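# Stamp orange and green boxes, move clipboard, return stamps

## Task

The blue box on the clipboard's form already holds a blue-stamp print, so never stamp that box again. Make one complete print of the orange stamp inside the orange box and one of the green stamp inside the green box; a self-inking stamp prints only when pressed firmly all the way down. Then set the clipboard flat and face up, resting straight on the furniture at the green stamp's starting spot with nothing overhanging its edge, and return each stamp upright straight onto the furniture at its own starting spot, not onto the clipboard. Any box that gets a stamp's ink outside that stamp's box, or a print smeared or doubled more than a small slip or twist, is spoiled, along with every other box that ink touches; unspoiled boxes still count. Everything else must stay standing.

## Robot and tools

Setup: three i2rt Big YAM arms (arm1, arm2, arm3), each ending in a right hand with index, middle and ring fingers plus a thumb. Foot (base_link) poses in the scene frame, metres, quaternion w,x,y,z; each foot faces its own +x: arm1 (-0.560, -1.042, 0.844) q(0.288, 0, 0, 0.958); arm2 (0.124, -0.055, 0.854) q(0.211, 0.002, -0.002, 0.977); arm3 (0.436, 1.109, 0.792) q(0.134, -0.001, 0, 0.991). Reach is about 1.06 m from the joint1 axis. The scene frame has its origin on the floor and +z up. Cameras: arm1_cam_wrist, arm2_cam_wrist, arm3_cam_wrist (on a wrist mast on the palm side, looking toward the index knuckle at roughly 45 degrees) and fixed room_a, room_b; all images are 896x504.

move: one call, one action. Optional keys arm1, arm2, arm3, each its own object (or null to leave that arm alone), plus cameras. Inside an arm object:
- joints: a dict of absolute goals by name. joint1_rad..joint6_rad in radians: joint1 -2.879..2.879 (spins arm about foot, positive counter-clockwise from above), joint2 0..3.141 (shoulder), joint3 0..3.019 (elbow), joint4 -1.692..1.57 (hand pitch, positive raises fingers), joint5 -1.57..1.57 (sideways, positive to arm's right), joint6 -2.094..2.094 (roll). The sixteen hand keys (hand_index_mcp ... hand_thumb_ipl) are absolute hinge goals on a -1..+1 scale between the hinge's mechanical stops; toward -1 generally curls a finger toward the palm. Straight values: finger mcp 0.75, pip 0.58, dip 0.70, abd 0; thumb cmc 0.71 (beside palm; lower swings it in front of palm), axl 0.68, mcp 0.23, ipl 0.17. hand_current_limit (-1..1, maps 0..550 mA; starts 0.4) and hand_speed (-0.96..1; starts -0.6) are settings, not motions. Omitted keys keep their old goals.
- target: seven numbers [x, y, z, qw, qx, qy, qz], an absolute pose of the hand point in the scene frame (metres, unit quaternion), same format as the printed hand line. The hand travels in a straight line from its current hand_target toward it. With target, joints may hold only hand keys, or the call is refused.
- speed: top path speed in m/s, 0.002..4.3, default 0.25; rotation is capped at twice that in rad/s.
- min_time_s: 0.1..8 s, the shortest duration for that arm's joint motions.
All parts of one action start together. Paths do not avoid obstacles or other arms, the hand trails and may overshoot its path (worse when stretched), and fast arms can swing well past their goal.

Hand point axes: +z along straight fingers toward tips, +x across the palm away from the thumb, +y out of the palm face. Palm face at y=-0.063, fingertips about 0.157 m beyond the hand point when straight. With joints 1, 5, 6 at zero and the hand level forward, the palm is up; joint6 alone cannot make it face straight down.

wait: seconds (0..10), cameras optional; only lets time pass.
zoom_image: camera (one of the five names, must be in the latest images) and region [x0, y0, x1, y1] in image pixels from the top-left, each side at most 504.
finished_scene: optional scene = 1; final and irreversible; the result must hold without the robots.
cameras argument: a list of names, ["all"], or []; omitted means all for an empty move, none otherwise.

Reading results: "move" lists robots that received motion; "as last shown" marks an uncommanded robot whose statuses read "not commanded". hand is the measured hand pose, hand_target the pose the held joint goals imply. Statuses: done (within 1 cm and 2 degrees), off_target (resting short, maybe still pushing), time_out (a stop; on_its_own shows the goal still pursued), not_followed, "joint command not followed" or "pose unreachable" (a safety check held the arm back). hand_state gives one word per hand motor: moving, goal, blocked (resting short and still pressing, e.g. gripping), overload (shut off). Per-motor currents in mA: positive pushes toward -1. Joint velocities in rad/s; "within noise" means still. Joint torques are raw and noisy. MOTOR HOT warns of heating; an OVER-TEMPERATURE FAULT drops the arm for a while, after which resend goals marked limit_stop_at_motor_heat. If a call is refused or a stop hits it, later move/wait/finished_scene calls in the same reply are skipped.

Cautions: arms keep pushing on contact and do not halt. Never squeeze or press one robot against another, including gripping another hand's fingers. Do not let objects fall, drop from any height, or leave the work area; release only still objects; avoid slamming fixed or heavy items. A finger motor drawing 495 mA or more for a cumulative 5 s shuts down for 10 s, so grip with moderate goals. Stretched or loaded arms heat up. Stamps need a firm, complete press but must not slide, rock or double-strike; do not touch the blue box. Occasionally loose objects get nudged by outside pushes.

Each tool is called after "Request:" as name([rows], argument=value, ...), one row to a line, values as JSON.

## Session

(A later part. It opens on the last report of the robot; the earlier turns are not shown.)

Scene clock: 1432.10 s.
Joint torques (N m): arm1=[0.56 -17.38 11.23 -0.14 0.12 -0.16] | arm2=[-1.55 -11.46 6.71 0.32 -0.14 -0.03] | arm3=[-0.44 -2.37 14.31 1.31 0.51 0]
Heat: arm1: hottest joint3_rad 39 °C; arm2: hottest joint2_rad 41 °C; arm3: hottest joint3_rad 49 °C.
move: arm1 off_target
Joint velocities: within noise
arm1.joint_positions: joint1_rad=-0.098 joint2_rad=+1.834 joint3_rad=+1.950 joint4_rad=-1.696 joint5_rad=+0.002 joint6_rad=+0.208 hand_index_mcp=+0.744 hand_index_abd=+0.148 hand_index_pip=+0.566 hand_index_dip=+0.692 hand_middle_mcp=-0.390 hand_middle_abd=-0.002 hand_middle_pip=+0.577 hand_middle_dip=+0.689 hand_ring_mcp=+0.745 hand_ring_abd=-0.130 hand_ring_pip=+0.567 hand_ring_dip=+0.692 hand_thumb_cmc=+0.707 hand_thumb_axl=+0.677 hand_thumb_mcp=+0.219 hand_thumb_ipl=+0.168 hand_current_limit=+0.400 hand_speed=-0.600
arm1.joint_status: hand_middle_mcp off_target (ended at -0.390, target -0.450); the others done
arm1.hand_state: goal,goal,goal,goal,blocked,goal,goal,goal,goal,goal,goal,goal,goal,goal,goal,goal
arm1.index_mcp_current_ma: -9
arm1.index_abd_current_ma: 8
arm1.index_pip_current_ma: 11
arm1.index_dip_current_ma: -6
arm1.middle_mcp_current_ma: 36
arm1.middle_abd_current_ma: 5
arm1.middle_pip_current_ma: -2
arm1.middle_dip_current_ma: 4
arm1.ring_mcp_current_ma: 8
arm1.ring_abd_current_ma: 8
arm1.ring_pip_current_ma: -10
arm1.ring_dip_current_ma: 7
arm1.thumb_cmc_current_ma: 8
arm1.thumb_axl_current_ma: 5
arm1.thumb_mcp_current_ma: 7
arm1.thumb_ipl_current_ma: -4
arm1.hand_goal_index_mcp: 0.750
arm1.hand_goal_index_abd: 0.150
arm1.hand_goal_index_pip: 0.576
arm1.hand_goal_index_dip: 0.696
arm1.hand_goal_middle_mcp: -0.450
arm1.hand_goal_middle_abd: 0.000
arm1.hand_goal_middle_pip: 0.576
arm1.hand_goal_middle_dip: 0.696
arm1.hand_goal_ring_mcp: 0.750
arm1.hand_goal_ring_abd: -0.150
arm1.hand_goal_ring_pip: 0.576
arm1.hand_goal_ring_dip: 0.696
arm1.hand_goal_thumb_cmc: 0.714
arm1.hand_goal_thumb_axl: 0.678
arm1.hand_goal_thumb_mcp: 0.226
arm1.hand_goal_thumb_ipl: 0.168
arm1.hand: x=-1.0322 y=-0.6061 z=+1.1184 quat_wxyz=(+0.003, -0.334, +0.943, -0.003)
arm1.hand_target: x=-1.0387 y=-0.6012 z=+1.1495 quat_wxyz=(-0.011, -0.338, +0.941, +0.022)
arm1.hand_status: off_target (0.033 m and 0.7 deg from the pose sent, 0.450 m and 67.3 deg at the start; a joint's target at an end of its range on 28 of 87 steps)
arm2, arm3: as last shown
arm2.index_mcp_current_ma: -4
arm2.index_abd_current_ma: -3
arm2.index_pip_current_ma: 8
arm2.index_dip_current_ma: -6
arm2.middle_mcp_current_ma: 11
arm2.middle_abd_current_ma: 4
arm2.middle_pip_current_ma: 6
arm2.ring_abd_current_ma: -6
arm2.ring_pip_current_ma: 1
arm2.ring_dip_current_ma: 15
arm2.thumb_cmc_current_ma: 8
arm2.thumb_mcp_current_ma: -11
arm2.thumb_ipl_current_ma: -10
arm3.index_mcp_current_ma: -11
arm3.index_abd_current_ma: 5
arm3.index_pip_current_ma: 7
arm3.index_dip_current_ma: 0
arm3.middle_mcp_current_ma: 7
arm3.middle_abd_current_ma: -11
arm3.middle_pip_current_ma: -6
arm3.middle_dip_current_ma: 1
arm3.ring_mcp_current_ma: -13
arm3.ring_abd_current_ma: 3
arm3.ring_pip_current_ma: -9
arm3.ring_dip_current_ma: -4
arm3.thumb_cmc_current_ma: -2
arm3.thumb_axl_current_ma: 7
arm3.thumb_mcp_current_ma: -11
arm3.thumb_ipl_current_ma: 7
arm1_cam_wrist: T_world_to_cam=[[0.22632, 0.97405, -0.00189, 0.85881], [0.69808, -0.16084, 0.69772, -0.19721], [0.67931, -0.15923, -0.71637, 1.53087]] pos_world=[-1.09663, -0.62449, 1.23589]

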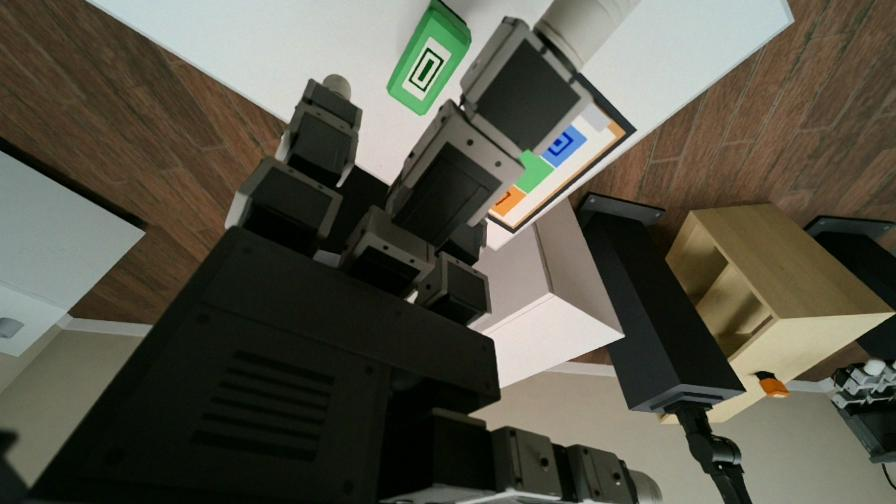

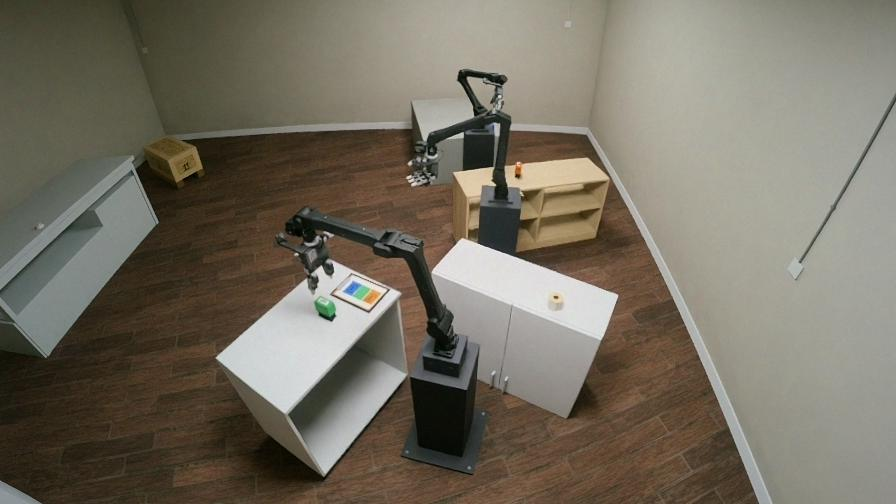

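Request:
zoom_image(camera="arm1_cam_wrist", region=[340, 0, 540, 130])

Scaled by 2.520 from the camera's image (finer frame: 1280x720).

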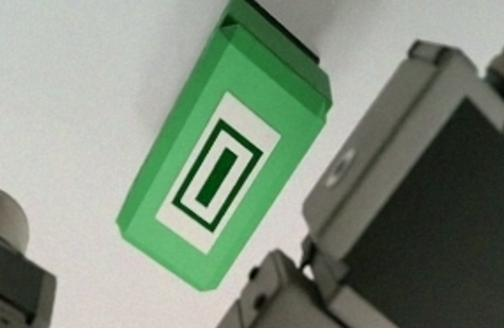

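Request:
move(arm1={"target": [-1.052, -0.592, 1.07, 0, -0.3502, 0.9367, 0], "speed": 0.15}, cameras=["arm1_cam_wrist", "room_b"])

Request:
zoom_image(camera="room_b", region=[260, 220, 400, 340])

Scene clock: 1445.10 s.
Joint torques (N m): arm1=[0.38 -18.37 7.24 0.55 -0.04 -0.13] | arm2=[-1.55 -11.52 6.74 0.36 -0.16 -0.02] | arm3=[0.03 -2.55 14.37 1.36 0.53 0]
Heat: arm1: hottest joint3_rad 41 °C; arm2: hottest joint2_rad 41 °C; arm3: hottest joint3_rad 49 °C.
move: arm1 done
Joint velocities: within noise
arm1.joint_positions: joint1_rad=-0.098 joint2_rad=+1.894 joint3_rad=+1.898 joint4_rad=-1.593 joint5_rad=+0.002 joint6_rad=+0.180 hand_index_mcp=+0.744 hand_index_abd=+0.148 hand_index_pip=+0.566 hand_index_dip=+0.692 hand_middle_mcp=-0.390 hand_middle_abd=-0.002 hand_middle_pip=+0.577 hand_middle_dip=+0.689 hand_ring_mcp=+0.745 hand_ring_abd=-0.130 hand_ring_pip=+0.567 hand_ring_dip=+0.692 hand_thumb_cmc=+0.707 hand_thumb_axl=+0.677 hand_thumb_mcp=+0.219 hand_thumb_ipl=+0.168 hand_current_limit=+0.400 hand_speed=-0.600
arm1.joint_status: not commanded
arm1.hand_state: goal,goal,goal,goal,blocked,goal,goal,goal,goal,goal,goal,goal,goal,goal,goal,goal
arm1.index_mcp_current_ma: 2
arm1.index_abd_current_ma: 1
arm1.index_pip_current_ma: 5
arm1.index_dip_current_ma: -7
arm1.middle_mcp_current_ma: 30
arm1.middle_abd_current_ma: 7
arm1.middle_pip_current_ma: 0
arm1.middle_dip_current_ma: -2
arm1.ring_mcp_current_ma: 5
arm1.ring_abd_current_ma: 3
arm1.ring_pip_current_ma: -6
arm1.ring_dip_current_ma: 9
arm1.thumb_cmc_current_ma: 4
arm1.thumb_axl_current_ma: 5
arm1.thumb_mcp_current_ma: 7
arm1.thumb_ipl_current_ma: -7
arm1.hand_goal_index_mcp: 0.750
arm1.hand_goal_index_abd: 0.150
arm1.hand_goal_index_pip: 0.576
arm1.hand_goal_index_dip: 0.696
arm1.hand_goal_middle_mcp: -0.450
arm1.hand_goal_middle_abd: 0.000
arm1.hand_goal_middle_pip: 0.576
arm1.hand_goal_middle_dip: 0.696
arm1.hand_goal_ring_mcp: 0.750
arm1.hand_goal_ring_abd: -0.150
arm1.hand_goal_ring_pip: 0.576
arm1.hand_goal_ring_dip: 0.696
arm1.hand_goal_thumb_cmc: 0.714
arm1.hand_goal_thumb_axl: 0.678
arm1.hand_goal_thumb_mcp: 0.226
arm1.hand_goal_thumb_ipl: 0.168
arm1.hand: x=-1.0507 y=-0.5939 z=+1.0647 quat_wxyz=(+0.005, -0.347, +0.938, -0.007)
arm1.hand_target: x=-1.0520 y=-0.5920 z=+1.0701 quat_wxyz=(+0.000, -0.350, +0.937, +0.000)
arm1.hand_status: done (0.006 m and 1.1 deg from the pose sent, 0.054 m and 2.1 deg at the start)
arm2, arm3: as last shown
arm2.index_mcp_current_ma: 2
arm2.index_abd_current_ma: 1
arm2.index_pip_current_ma: 5
arm2.index_dip_current_ma: -14
arm2.middle_mcp_current_ma: 8
arm2.middle_abd_current_ma: 3
arm2.middle_pip_current_ma: 9
arm2.middle_dip_current_ma: -1
arm2.ring_mcp_current_ma: 23
arm2.ring_abd_current_ma: -9
arm2.ring_pip_current_ma: -10
arm2.ring_dip_current_ma: 11
arm2.thumb_cmc_current_ma: 12
arm2.thumb_axl_current_ma: -4
arm2.thumb_mcp_current_ma: -7
arm2.thumb_ipl_current_ma: -4
arm3.index_mcp_current_ma: -7
arm3.index_abd_current_ma: 6
arm3.index_pip_current_ma: 8
arm3.index_dip_current_ma: -2
arm3.middle_mcp_current_ma: 1
arm3.middle_abd_current_ma: -10
arm3.middle_pip_current_ma: -8
arm3.middle_dip_current_ma: 3
arm3.ring_mcp_current_ma: -4
arm3.ring_abd_current_ma: 6
arm3.ring_pip_current_ma: -11
arm3.ring_dip_current_ma: 0
arm3.thumb_cmc_current_ma: 2
arm3.thumb_axl_current_ma: 5
arm3.thumb_mcp_current_ma: -8
arm3.thumb_ipl_current_ma: 8
arm1_cam_wrist: T_world_to_cam=[[0.1991, 0.97996, -0.00603, 0.83034], [0.69781, -0.13745, 0.70297, -0.13678], [0.68805, -0.14417, -0.7112, 1.51961]] pos_world=[-1.11545, -0.61342, 1.1819]

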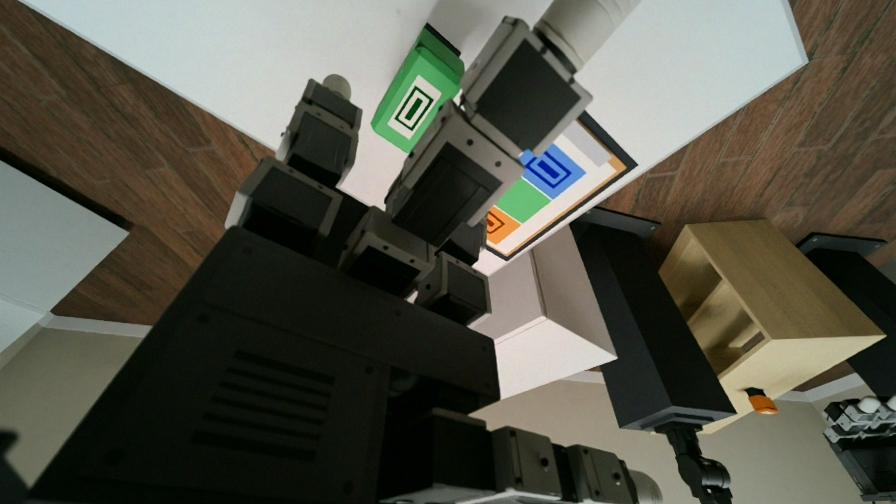

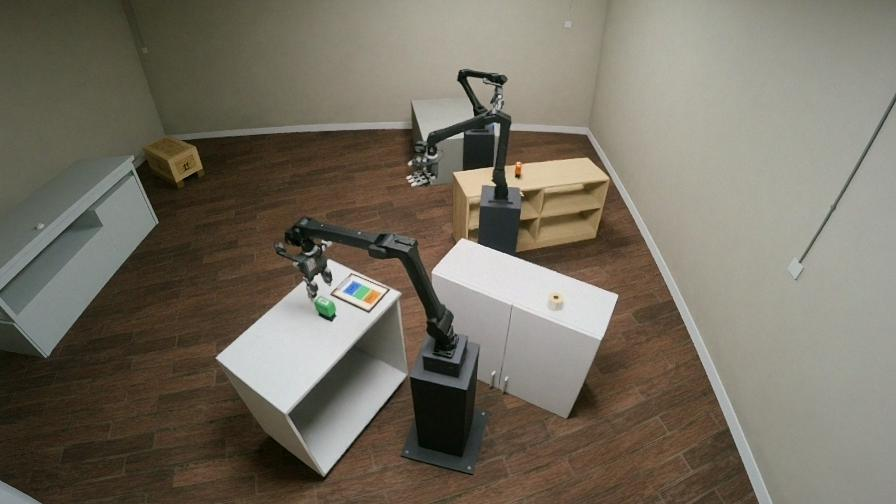

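Scaled by 3.600 from the camera's image (finer frame: 1280x720).

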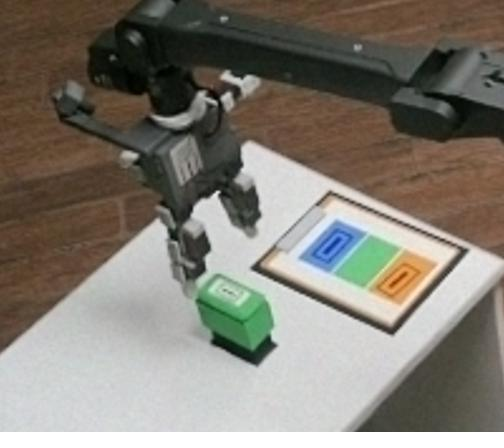

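Request:
zoom_image(camera="arm1_cam_wrist", region=[300, 0, 540, 170])

Scaled by 2.100 from the camera's image (finer frame: 1280x720).

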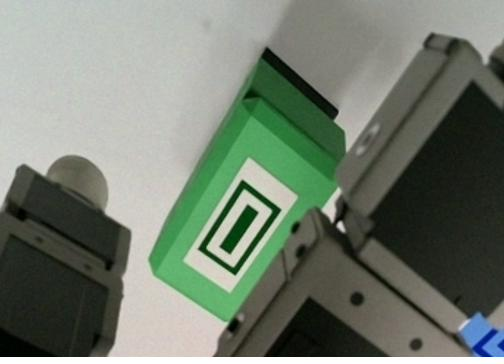

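Request:
move(arm1={"target": [-1.0515, -0.595, 1.012, 0, -0.3624, 0.9320, 0], "speed": 0.08}, cameras=["arm1_cam_wrist", "room_b", "room_a"])

Request:
zoom_image(camera="room_b", region=[260, 240, 380, 340])

Request:
zoom_image(camera="arm1_cam_wrist", region=[300, 0, 540, 200])

Scene clock: 1452.97 s.
Joint torques (N m): arm1=[0.32 -17.96 6.71 0.54 -0.05 -0.17] | arm2=[-1.73 -11.46 6.76 0.38 -0.16 -0.02] | arm3=[-0.38 -2.08 14.27 1.35 0.51 -0.05]
Heat: arm1: hottest joint3_rad 41 °C; arm2: hottest joint2_rad 41 °C; arm3: hottest joint3_rad 49 °C.
move: arm1 done
Joint velocities: within noise
arm1.joint_positions: joint1_rad=-0.098 joint2_rad=+1.894 joint3_rad=+1.754 joint4_rad=-1.441 joint5_rad=+0.002 joint6_rad=+0.154 hand_index_mcp=+0.744 hand_index_abd=+0.148 hand_index_pip=+0.566 hand_index_dip=+0.692 hand_middle_mcp=-0.390 hand_middle_abd=-0.002 hand_middle_pip=+0.577 hand_middle_dip=+0.689 hand_ring_mcp=+0.745 hand_ring_abd=-0.130 hand_ring_pip=+0.567 hand_ring_dip=+0.692 hand_thumb_cmc=+0.707 hand_thumb_axl=+0.677 hand_thumb_mcp=+0.219 hand_thumb_ipl=+0.168 hand_current_limit=+0.400 hand_speed=-0.600
arm1.joint_status: not commanded
arm1.hand_state: goal,goal,goal,goal,blocked,goal,goal,goal,goal,goal,goal,goal,goal,goal,goal,goal
arm1.index_mcp_current_ma: -9
arm1.index_abd_current_ma: 12
arm1.index_pip_current_ma: 0
arm1.index_dip_current_ma: -3
arm1.middle_mcp_current_ma: 29
arm1.middle_abd_current_ma: 3
arm1.middle_pip_current_ma: -7
arm1.middle_dip_current_ma: -5
arm1.ring_mcp_current_ma: 2
arm1.ring_abd_current_ma: 2
arm1.ring_pip_current_ma: -3
arm1.ring_dip_current_ma: 6
arm1.thumb_cmc_current_ma: 8
arm1.thumb_axl_current_ma: 4
arm1.thumb_mcp_current_ma: 7
arm1.thumb_ipl_current_ma: -2
arm1.hand_goal_index_mcp: 0.750
arm1.hand_goal_index_abd: 0.150
arm1.hand_goal_index_pip: 0.576
arm1.hand_goal_index_dip: 0.696
arm1.hand_goal_middle_mcp: -0.450
arm1.hand_goal_middle_abd: 0.000
arm1.hand_goal_middle_pip: 0.576
arm1.hand_goal_middle_dip: 0.696
arm1.hand_goal_ring_mcp: 0.750
arm1.hand_goal_ring_abd: -0.150
arm1.hand_goal_ring_pip: 0.576
arm1.hand_goal_ring_dip: 0.696
arm1.hand_goal_thumb_cmc: 0.714
arm1.hand_goal_thumb_axl: 0.678
arm1.hand_goal_thumb_mcp: 0.226
arm1.hand_goal_thumb_ipl: 0.168
arm1.hand: x=-1.0512 y=-0.5962 z=+1.0103 quat_wxyz=(+0.003, -0.359, +0.933, -0.004)
arm1.hand_target: x=-1.0515 y=-0.5950 z=+1.0121 quat_wxyz=(+0.000, -0.362, +0.932, +0.000)
arm1.hand_status: done (0.002 m and 0.7 deg from the pose sent, 0.053 m and 2.1 deg at the start)
arm2, arm3: as last shown
arm2.index_mcp_current_ma: -4
arm2.index_abd_current_ma: 4
arm2.index_pip_current_ma: 8
arm2.index_dip_current_ma: -11
arm2.middle_mcp_current_ma: 0
arm2.middle_abd_current_ma: 11
arm2.middle_pip_current_ma: 4
arm2.middle_dip_current_ma: -2
arm2.ring_mcp_current_ma: 13
arm2.ring_abd_current_ma: -6
arm2.ring_pip_current_ma: -11
arm2.ring_dip_current_ma: 6
arm2.thumb_cmc_current_ma: 9
arm2.thumb_axl_current_ma: -2
arm2.thumb_mcp_current_ma: -14
arm2.thumb_ipl_current_ma: -5
arm3.index_mcp_current_ma: -4
arm3.index_abd_current_ma: 7
arm3.index_pip_current_ma: 9
arm3.index_dip_current_ma: 0
arm3.middle_mcp_current_ma: 9
arm3.middle_pip_current_ma: -13
arm3.middle_dip_current_ma: 1
arm3.ring_mcp_current_ma: -7
arm3.ring_abd_current_ma: 5
arm3.ring_dip_current_ma: -4
arm3.thumb_cmc_current_ma: 1
arm3.thumb_axl_current_ma: 9
arm3.thumb_mcp_current_ma: -9
arm3.thumb_ipl_current_ma: 10
pictures: arm1_cam_wrist, room_a, room_b
arm1_cam_wrist: T_world_to_cam=[[0.17328, 0.98487, -0.00314, 0.80529], [0.70507, -0.12182, 0.6986, -0.07715], [0.68765, -0.12326, -0.71551, 1.49735]] pos_world=[-1.11479, -0.61793, 1.12779]

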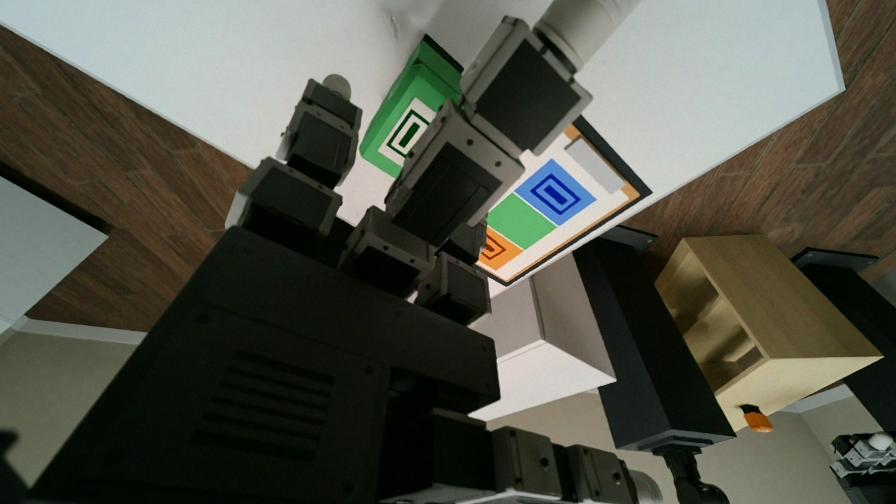

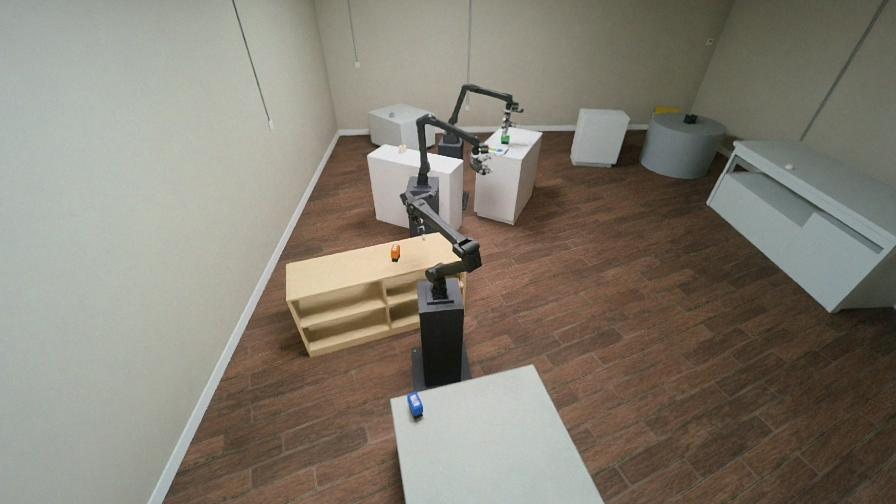

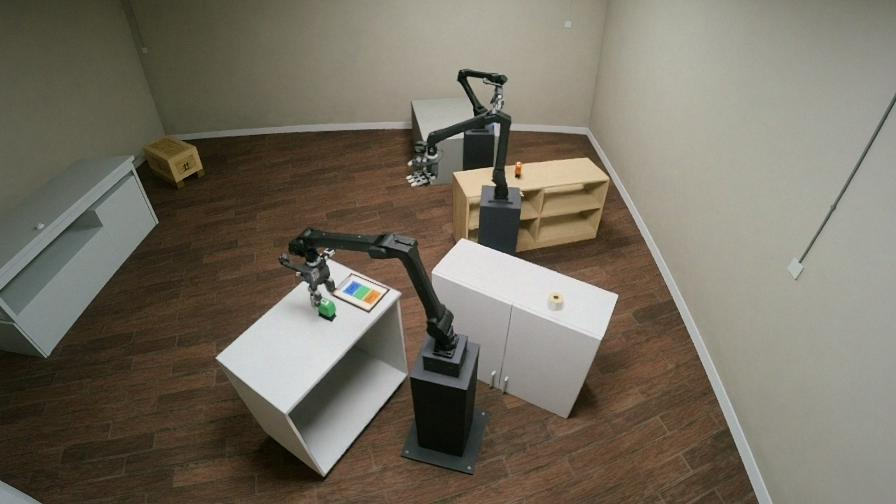

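Scaled by 4.200 from the camera's image (finer frame: 1280x720).

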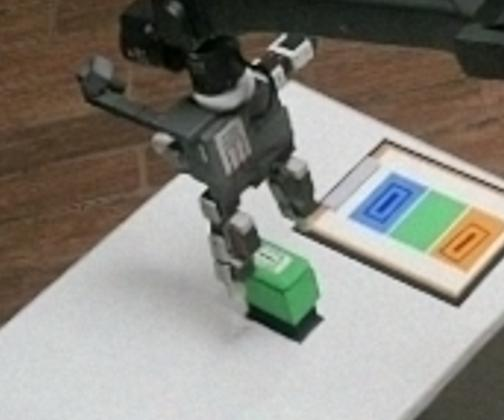

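Scaled by 2.100 from the camera's image (finer frame: 1280x720).

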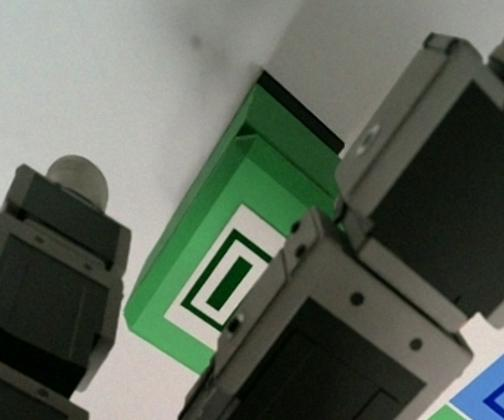

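Request:
move(arm1={"target": [-1.0515, -0.5955, 0.982, 0, -0.3624, 0.9320, 0], "speed": 0.05}, cameras=["arm1_cam_wrist", "room_b"])

Request:
zoom_image(camera="arm1_cam_wrist", region=[300, 0, 540, 200])

Request:
zoom_image(camera="room_b", region=[260, 240, 380, 340])

Scene clock: 1457.10 s.
Joint torques (N m): arm1=[0.44 -16.97 6.65 0.59 -0.05 -0.15] | arm2=[-1.73 -11.4 6.78 0.32 -0.14 -0.01] | arm3=[-0.85 -3.02 14.15 1.57 0.54 -0.03]
Heat: arm1: hottest joint3_rad 41 °C; arm2: hottest joint2_rad 41 °C; arm3: hottest joint3_rad 49 °C.
move: arm1 done
Joint velocities: within noise
arm1.joint_positions: joint1_rad=-0.098 joint2_rad=+1.896 joint3_rad=+1.694 joint4_rad=-1.368 joint5_rad=+0.002 joint6_rad=+0.154 hand_index_mcp=+0.744 hand_index_abd=+0.148 hand_index_pip=+0.566 hand_index_dip=+0.692 hand_middle_mcp=-0.390 hand_middle_abd=-0.002 hand_middle_pip=+0.577 hand_middle_dip=+0.689 hand_ring_mcp=+0.745 hand_ring_abd=-0.130 hand_ring_pip=+0.567 hand_ring_dip=+0.692 hand_thumb_cmc=+0.707 hand_thumb_axl=+0.677 hand_thumb_mcp=+0.219 hand_thumb_ipl=+0.168 hand_current_limit=+0.400 hand_speed=-0.600
arm1.joint_status: not commanded
arm1.hand_state: goal,goal,goal,goal,blocked,goal,goal,goal,goal,goal,goal,goal,goal,goal,goal,goal
arm1.index_mcp_current_ma: -3
arm1.index_abd_current_ma: 3
arm1.index_pip_current_ma: 8
arm1.index_dip_current_ma: -8
arm1.middle_mcp_current_ma: 31
arm1.middle_abd_current_ma: 5
arm1.middle_pip_current_ma: -4
arm1.middle_dip_current_ma: 1
arm1.ring_mcp_current_ma: -1
arm1.ring_abd_current_ma: 6
arm1.ring_pip_current_ma: -5
arm1.ring_dip_current_ma: 9
arm1.thumb_cmc_current_ma: 6
arm1.thumb_axl_current_ma: 9
arm1.thumb_mcp_current_ma: 6
arm1.thumb_ipl_current_ma: -7
arm1.hand_goal_index_mcp: 0.750
arm1.hand_goal_index_abd: 0.150
arm1.hand_goal_index_pip: 0.576
arm1.hand_goal_index_dip: 0.696
arm1.hand_goal_middle_mcp: -0.450
arm1.hand_goal_middle_abd: 0.000
arm1.hand_goal_middle_pip: 0.576
arm1.hand_goal_middle_dip: 0.696
arm1.hand_goal_ring_mcp: 0.750
arm1.hand_goal_ring_abd: -0.150
arm1.hand_goal_ring_pip: 0.576
arm1.hand_goal_ring_dip: 0.696
arm1.hand_goal_thumb_cmc: 0.714
arm1.hand_goal_thumb_axl: 0.678
arm1.hand_goal_thumb_mcp: 0.226
arm1.hand_goal_thumb_ipl: 0.168
arm1.hand: x=-1.0508 y=-0.5965 z=+0.9874 quat_wxyz=(+0.001, -0.359, +0.933, +0.001)
arm1.hand_target: x=-1.0515 y=-0.5955 z=+0.9822 quat_wxyz=(+0.000, -0.362, +0.932, +0.000)
arm1.hand_status: done (0.006 m and 0.4 deg from the pose sent, 0.028 m and 0.7 deg at the start)
arm2, arm3: as last shown
arm2.index_abd_current_ma: -8
arm2.index_pip_current_ma: 4
arm2.index_dip_current_ma: -14
arm2.middle_mcp_current_ma: -1
arm2.middle_abd_current_ma: 8
arm2.middle_dip_current_ma: -3
arm2.ring_mcp_current_ma: 8
arm2.ring_abd_current_ma: -5
arm2.ring_pip_current_ma: -5
arm2.ring_dip_current_ma: 4
arm2.thumb_cmc_current_ma: 4
arm2.thumb_axl_current_ma: -8
arm2.thumb_mcp_current_ma: -11
arm2.thumb_ipl_current_ma: -2
arm3.index_mcp_current_ma: -5
arm3.index_abd_current_ma: 8
arm3.index_pip_current_ma: 6
arm3.index_dip_current_ma: 3
arm3.middle_mcp_current_ma: 6
arm3.middle_abd_current_ma: -8
arm3.middle_pip_current_ma: -9
arm3.middle_dip_current_ma: -1
arm3.ring_mcp_current_ma: -9
arm3.ring_abd_current_ma: 3
arm3.ring_pip_current_ma: -12
arm3.ring_dip_current_ma: 1
arm3.thumb_cmc_current_ma: 0
arm3.thumb_axl_current_ma: 4
arm3.thumb_mcp_current_ma: -13
arm3.thumb_ipl_current_ma: 11
arm1_cam_wrist: T_world_to_cam=[[0.17321, 0.98488, 0.00221, 0.80017], [0.71106, -0.1266, 0.69164, -0.05113], [0.68146, -0.11823, -0.72224, 1.48382]] pos_world=[-1.11342, -0.61911, 1.10527]

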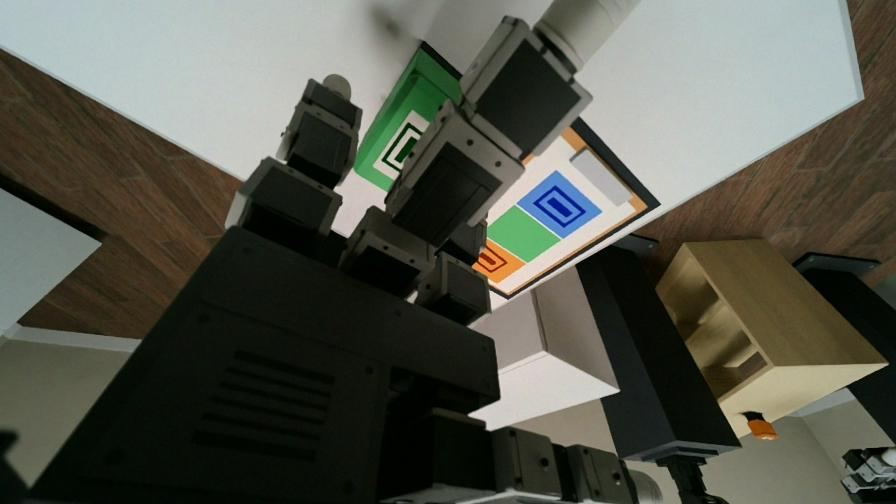

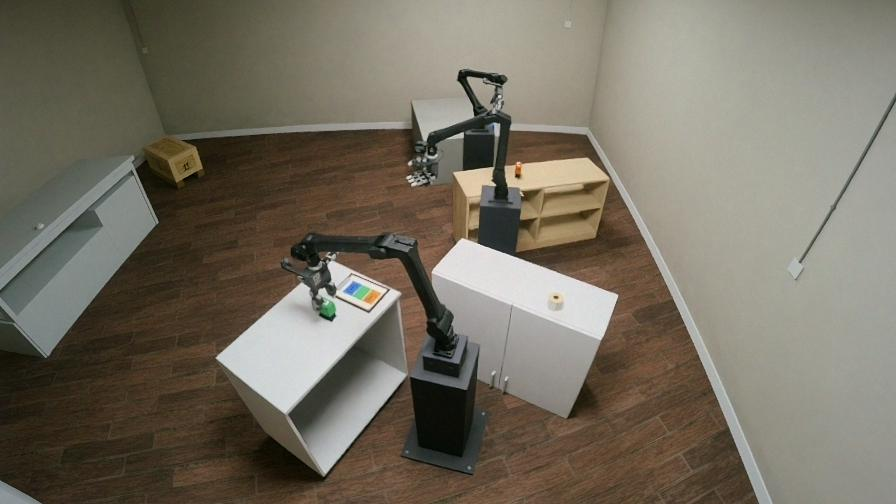

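Scaled by 2.100 from the camera's image (finer frame: 1280x720).

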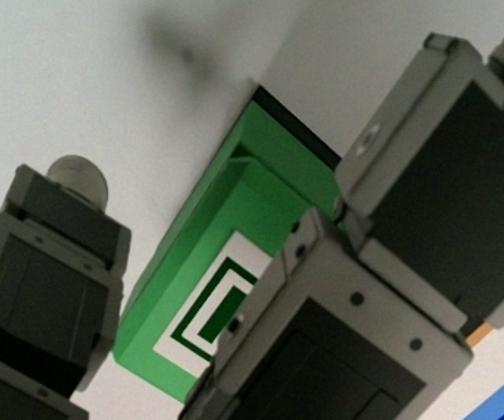

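Scaled by 4.200 from the camera's image (finer frame: 1280x720).

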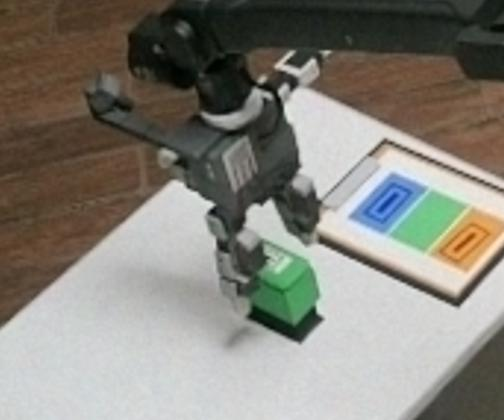

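Request:
move(arm1={"target": [-1.0515, -0.5955, 0.970, 0, -0.3624, 0.9320, 0], "speed": 0.04})

Request:
move(arm1={"joints": {"hand_speed": -0.85, "hand_index_abd": -0.15, "hand_ring_abd": 0.15, "hand_current_limit": 0.5}}, cameras=["arm1_cam_wrist", "room_b"])

Request:
zoom_image(camera="room_b", region=[260, 240, 380, 340])

Scene clock: 1460.57 s.
Joint torques (N m): arm1=[0.38 -17.08 6.64 0.64 -0.05 -0.15] | arm2=[-1.67 -11.28 6.71 0.4 -0.13 -0.01] | arm3=[-0.56 -2.73 14.35 1.32 0.52 -0.05]
Heat: arm1: hottest joint3_rad 41 °C; arm2: hottest joint2_rad 41 °C; arm3: hottest joint3_rad 49 °C.
move: arm1 done
Joint velocities: within noise
arm1.joint_positions: joint1_rad=-0.098 joint2_rad=+1.904 joint3_rad=+1.672 joint4_rad=-1.340 joint5_rad=+0.002 joint6_rad=+0.154 hand_index_mcp=+0.744 hand_index_abd=+0.148 hand_index_pip=+0.566 hand_index_dip=+0.692 hand_middle_mcp=-0.390 hand_middle_abd=-0.002 hand_middle_pip=+0.577 hand_middle_dip=+0.689 hand_ring_mcp=+0.745 hand_ring_abd=-0.130 hand_ring_pip=+0.567 hand_ring_dip=+0.692 hand_thumb_cmc=+0.707 hand_thumb_axl=+0.677 hand_thumb_mcp=+0.219 hand_thumb_ipl=+0.168 hand_current_limit=+0.400 hand_speed=-0.600
arm1.joint_status: not commanded
arm1.hand_state: goal,goal,goal,goal,blocked,goal,goal,goal,goal,goal,goal,goal,goal,goal,goal,goal
arm1.index_mcp_current_ma: -3
arm1.index_abd_current_ma: 6
arm1.index_pip_current_ma: 6
arm1.index_dip_current_ma: -5
arm1.middle_mcp_current_ma: 32
arm1.middle_abd_current_ma: 12
arm1.middle_pip_current_ma: 1
arm1.middle_dip_current_ma: -7
arm1.ring_mcp_current_ma: 5
arm1.ring_abd_current_ma: 4
arm1.ring_pip_current_ma: -9
arm1.ring_dip_current_ma: 0
arm1.thumb_cmc_current_ma: 1
arm1.thumb_axl_current_ma: 10
arm1.thumb_mcp_current_ma: 7
arm1.thumb_ipl_current_ma: -8
arm1.hand_goal_index_mcp: 0.750
arm1.hand_goal_index_abd: 0.150
arm1.hand_goal_index_pip: 0.576
arm1.hand_goal_index_dip: 0.696
arm1.hand_goal_middle_mcp: -0.450
arm1.hand_goal_middle_abd: 0.000
arm1.hand_goal_middle_pip: 0.576
arm1.hand_goal_middle_dip: 0.696
arm1.hand_goal_ring_mcp: 0.750
arm1.hand_goal_ring_abd: -0.150
arm1.hand_goal_ring_pip: 0.576
arm1.hand_goal_ring_dip: 0.696
arm1.hand_goal_thumb_cmc: 0.714
arm1.hand_goal_thumb_axl: 0.678
arm1.hand_goal_thumb_mcp: 0.226
arm1.hand_goal_thumb_ipl: 0.168
arm1.hand: x=-1.0508 y=-0.5966 z=+0.9749 quat_wxyz=(+0.001, -0.359, +0.933, +0.000)
arm1.hand_target: x=-1.0515 y=-0.5956 z=+0.9701 quat_wxyz=(+0.000, -0.362, +0.932, +0.000)
arm1.hand_status: done (0.005 m and 0.4 deg from the pose sent, 0.017 m and 0.4 deg at the start)
arm2, arm3: as last shown
arm2.index_mcp_current_ma: 1
arm2.index_abd_current_ma: -7
arm2.index_pip_current_ma: 7
arm2.index_dip_current_ma: -8
arm2.middle_mcp_current_ma: 6
arm2.middle_pip_current_ma: 2
arm2.middle_dip_current_ma: 1
arm2.ring_abd_current_ma: -8
arm2.ring_pip_current_ma: -2
arm2.ring_dip_current_ma: 11
arm2.thumb_cmc_current_ma: 14
arm2.thumb_axl_current_ma: -1
arm2.thumb_mcp_current_ma: -6
arm2.thumb_ipl_current_ma: -11
arm3.index_mcp_current_ma: -8
arm3.index_abd_current_ma: 5
arm3.index_pip_current_ma: 4
arm3.index_dip_current_ma: 4
arm3.middle_mcp_current_ma: 8
arm3.middle_abd_current_ma: -9
arm3.ring_mcp_current_ma: -11
arm3.ring_abd_current_ma: 9
arm3.ring_pip_current_ma: -10
arm3.ring_dip_current_ma: -4
arm3.thumb_cmc_current_ma: -2
arm3.thumb_axl_current_ma: 6
arm3.thumb_mcp_current_ma: -10
arm3.thumb_ipl_current_ma: 7
pictures: none

Scene clock: 1461.43 s.
Joint torques (N m): arm1=[0.32 -17.08 6.61 0.58 -0.02 -0.15] | arm2=[-1.85 -11.58 6.72 0.34 -0.15 0] | arm3=[-0.79 -3.43 14.05 1.35 0.55 -0.01]
Heat: arm1: hottest joint3_rad 41 °C; arm2: hottest joint2_rad 41 °C; arm3: hottest joint3_rad 49 °C.
move: arm1 off_target
Joint velocities: within noise
arm1.joint_positions: joint1_rad=-0.098 joint2_rad=+1.904 joint3_rad=+1.672 joint4_rad=-1.340 joint5_rad=+0.001 joint6_rad=+0.154 hand_index_mcp=+0.743 hand_index_abd=-0.064 hand_index_pip=+0.566 hand_index_dip=+0.691 hand_middle_mcp=-0.390 hand_middle_abd=-0.001 hand_middle_pip=+0.577 hand_middle_dip=+0.689 hand_ring_mcp=+0.745 hand_ring_abd=+0.057 hand_ring_pip=+0.567 hand_ring_dip=+0.691 hand_thumb_cmc=+0.707 hand_thumb_axl=+0.677 hand_thumb_mcp=+0.219 hand_thumb_ipl=+0.168 hand_current_limit=+0.500 hand_speed=-0.850
arm1.joint_status: hand_index_abd off_target (ended at -0.064, target -0.150); hand_ring_abd off_target (ended at +0.057, target +0.150); the others done
arm1.hand_state: goal,blocked,goal,goal,blocked,goal,goal,goal,goal,blocked,goal,goal,goal,goal,goal,goal
arm1.index_mcp_current_ma: -3
arm1.index_abd_current_ma: 30
arm1.index_pip_current_ma: 1
arm1.index_dip_current_ma: -8
arm1.middle_mcp_current_ma: 38
arm1.middle_abd_current_ma: 2
arm1.middle_pip_current_ma: -1
arm1.middle_dip_current_ma: -3
arm1.ring_mcp_current_ma: 2
arm1.ring_abd_current_ma: -27
arm1.ring_pip_current_ma: -3
arm1.ring_dip_current_ma: 4
arm1.thumb_cmc_current_ma: 10
arm1.thumb_axl_current_ma: 3
arm1.thumb_mcp_current_ma: 5
arm1.thumb_ipl_current_ma: -3
arm1.hand_goal_index_mcp: 0.750
arm1.hand_goal_index_abd: -0.150
arm1.hand_goal_index_pip: 0.576
arm1.hand_goal_index_dip: 0.696
arm1.hand_goal_middle_mcp: -0.450
arm1.hand_goal_middle_abd: 0.000
arm1.hand_goal_middle_pip: 0.576
arm1.hand_goal_middle_dip: 0.696
arm1.hand_goal_ring_mcp: 0.750
arm1.hand_goal_ring_abd: 0.150
arm1.hand_goal_ring_pip: 0.576
arm1.hand_goal_ring_dip: 0.696
arm1.hand_goal_thumb_cmc: 0.714
arm1.hand_goal_thumb_axl: 0.678
arm1.hand_goal_thumb_mcp: 0.226
arm1.hand_goal_thumb_ipl: 0.168
arm1.hand: x=-1.0510 y=-0.5967 z=+0.9749 quat_wxyz=(+0.000, -0.359, +0.933, +0.000)
arm1.hand_target: x=-1.0515 y=-0.5956 z=+0.9701 quat_wxyz=(+0.000, -0.362, +0.932, +0.000)
arm1.hand_status: not commanded
arm2, arm3: as last shown
arm2.index_mcp_current_ma: 3
arm2.index_abd_current_ma: -11
arm2.index_pip_current_ma: 11
arm2.index_dip_current_ma: -7
arm2.middle_mcp_current_ma: 11
arm2.middle_abd_current_ma: 3
arm2.middle_pip_current_ma: 9
arm2.middle_dip_current_ma: -7
arm2.ring_mcp_current_ma: 10
arm2.ring_abd_current_ma: -7
arm2.ring_pip_current_ma: -8
arm2.ring_dip_current_ma: 20
arm2.thumb_cmc_current_ma: 4
arm2.thumb_axl_current_ma: 6
arm2.thumb_mcp_current_ma: -11
arm2.thumb_ipl_current_ma: 0
arm3.index_mcp_current_ma: -6
arm3.index_abd_current_ma: 8
arm3.index_pip_current_ma: 10
arm3.index_dip_current_ma: 5
arm3.middle_mcp_current_ma: 5
arm3.middle_abd_current_ma: -10
arm3.middle_pip_current_ma: -7
arm3.middle_dip_current_ma: 4
arm3.ring_mcp_current_ma: -7
arm3.ring_abd_current_ma: 5
arm3.ring_pip_current_ma: -11
arm3.thumb_cmc_current_ma: -3
arm3.thumb_axl_current_ma: 7
arm3.thumb_mcp_current_ma: -8
arm3.thumb_ipl_current_ma: 5
arm1_cam_wrist: T_world_to_cam=[[0.17326, 0.98488, 0.00086, 0.80172], [0.71113, -0.1257, 0.69173, -0.04195], [0.68138, -0.11924, -0.72215, 1.47398]] pos_world=[-1.11342, -0.61912, 1.09277]

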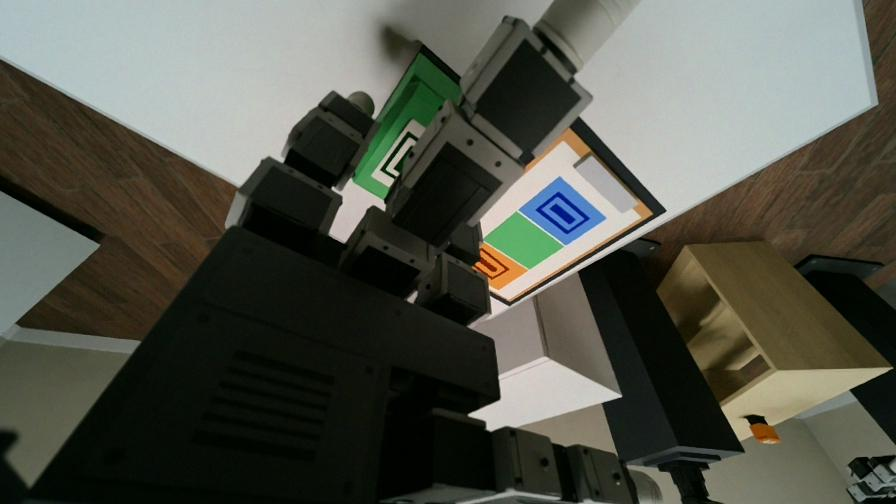

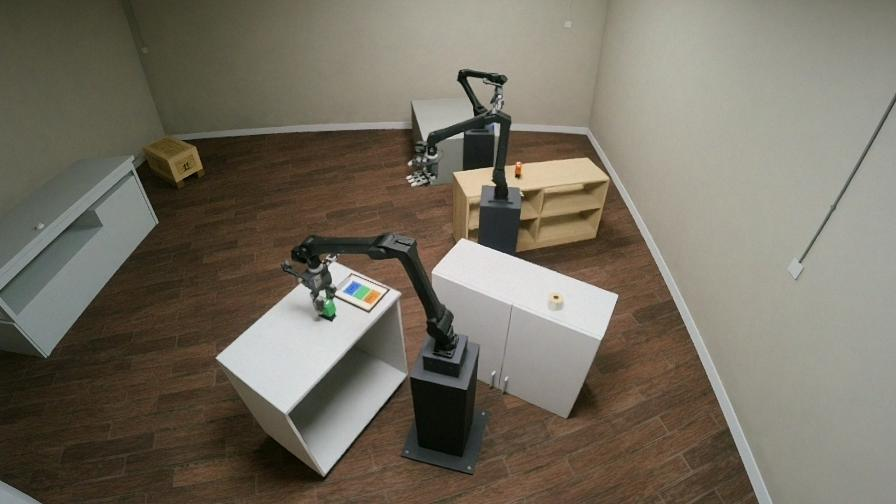

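Scaled by 4.200 from the camera's image (finer frame: 1280x720).

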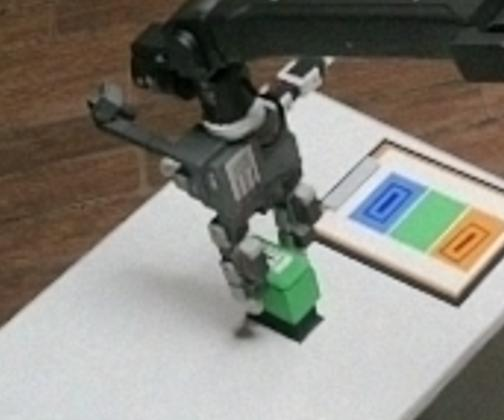

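Request:
move(arm1={"joints":{"hand_index_abd":-0.45,"hand_ring_abd":0.45}}, cameras=["room_b","arm1_cam_wrist"])

Scene clock: 1470.70 s.
Joint torques (N m): arm1=[0.38 -17.08 6.63 0.58 -0.01 -0.15] | arm2=[-1.67 -11.69 6.74 0.32 -0.15 -0.01] | arm3=[-0.91 -3.02 14.12 1.07 0.56 -0.02]
Heat: arm1: hottest joint3_rad 40 °C; arm2: hottest joint2_rad 41 °C; arm3: hottest joint3_rad 49 °C.
move: arm1 off_target
Joint velocities: within noise
arm1.joint_positions: joint1_rad=-0.098 joint2_rad=+1.904 joint3_rad=+1.672 joint4_rad=-1.340 joint5_rad=+0.001 joint6_rad=+0.154 hand_index_mcp=+0.743 hand_index_abd=-0.062 hand_index_pip=+0.566 hand_index_dip=+0.688 hand_middle_mcp=-0.390 hand_middle_abd=-0.001 hand_middle_pip=+0.577 hand_middle_dip=+0.689 hand_ring_mcp=+0.745 hand_ring_abd=+0.064 hand_ring_pip=+0.574 hand_ring_dip=+0.687 hand_thumb_cmc=+0.707 hand_thumb_axl=+0.677 hand_thumb_mcp=+0.219 hand_thumb_ipl=+0.168 hand_current_limit=+0.500 hand_speed=-0.850
arm1.joint_status: hand_index_abd off_target (ended at -0.062, target -0.450); hand_ring_abd off_target (ended at +0.064, target +0.450)
arm1.hand_state: goal,blocked,goal,goal,blocked,goal,goal,goal,goal,blocked,goal,goal,goal,goal,goal,goal
arm1.index_mcp_current_ma: -1
arm1.index_abd_current_ma: 207
arm1.index_pip_current_ma: -6
arm1.index_dip_current_ma: -6
arm1.middle_mcp_current_ma: 36
arm1.middle_abd_current_ma: 8
arm1.middle_pip_current_ma: 3
arm1.middle_dip_current_ma: -8
arm1.ring_mcp_current_ma: 6
arm1.ring_abd_current_ma: -196
arm1.ring_pip_current_ma: -2
arm1.ring_dip_current_ma: 6
arm1.thumb_cmc_current_ma: 6
arm1.thumb_axl_current_ma: 4
arm1.thumb_mcp_current_ma: 12
arm1.thumb_ipl_current_ma: -12
arm1.hand_goal_index_mcp: 0.750
arm1.hand_goal_index_abd: -0.450
arm1.hand_goal_index_pip: 0.576
arm1.hand_goal_index_dip: 0.696
arm1.hand_goal_middle_mcp: -0.450
arm1.hand_goal_middle_abd: 0.000
arm1.hand_goal_middle_pip: 0.576
arm1.hand_goal_middle_dip: 0.696
arm1.hand_goal_ring_mcp: 0.750
arm1.hand_goal_ring_abd: 0.450
arm1.hand_goal_ring_pip: 0.576
arm1.hand_goal_ring_dip: 0.696
arm1.hand_goal_thumb_cmc: 0.714
arm1.hand_goal_thumb_axl: 0.678
arm1.hand_goal_thumb_mcp: 0.226
arm1.hand_goal_thumb_ipl: 0.168
arm1.hand: x=-1.0510 y=-0.5967 z=+0.9747 quat_wxyz=(+0.000, -0.359, +0.933, +0.000)
arm1.hand_target: x=-1.0515 y=-0.5956 z=+0.9699 quat_wxyz=(+0.000, -0.362, +0.932, +0.000)
arm1.hand_status: not commanded
arm2, arm3: as last shown
arm2.index_mcp_current_ma: -4
arm2.index_abd_current_ma: -4
arm2.index_pip_current_ma: -1
arm2.index_dip_current_ma: -10
arm2.middle_mcp_current_ma: 6
arm2.middle_abd_current_ma: 11
arm2.middle_pip_current_ma: 11
arm2.middle_dip_current_ma: -1
arm2.ring_mcp_current_ma: 11
arm2.ring_abd_current_ma: -14
arm2.ring_pip_current_ma: -5
arm2.ring_dip_current_ma: 12
arm2.thumb_cmc_current_ma: 13
arm2.thumb_axl_current_ma: -7
arm2.thumb_mcp_current_ma: -8
arm2.thumb_ipl_current_ma: -2
arm3.index_mcp_current_ma: -9
arm3.index_abd_current_ma: 11
arm3.index_pip_current_ma: 7
arm3.index_dip_current_ma: 0
arm3.middle_mcp_current_ma: 8
arm3.middle_abd_current_ma: -8
arm3.middle_pip_current_ma: -3
arm3.middle_dip_current_ma: -2
arm3.ring_mcp_current_ma: -10
arm3.ring_abd_current_ma: 4
arm3.ring_pip_current_ma: -6
arm3.ring_dip_current_ma: -1
arm3.thumb_cmc_current_ma: 3
arm3.thumb_axl_current_ma: 6
arm3.thumb_mcp_current_ma: -3
arm3.thumb_ipl_current_ma: 10
pictures: arm1_cam_wrist, room_b
arm1_cam_wrist: T_world_to_cam=[[0.17319, 0.98489, 0.0007, 0.80175], [0.71096, -0.12551, 0.69195, -0.04203], [0.68158, -0.11934, -0.72195, 1.47385]] pos_world=[-1.11352, -0.61902, 1.09257]

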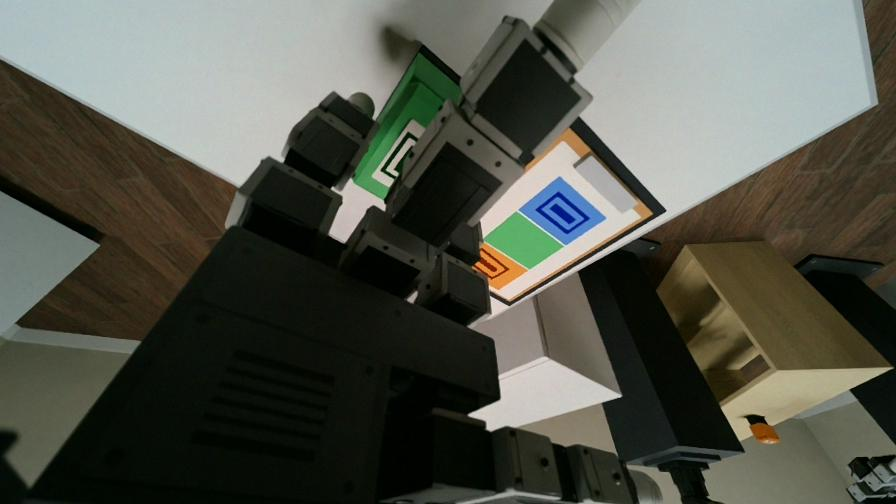

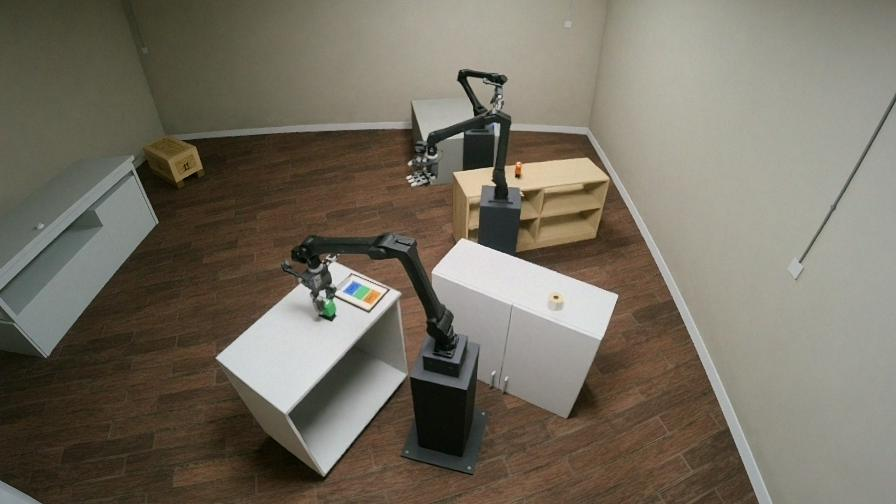

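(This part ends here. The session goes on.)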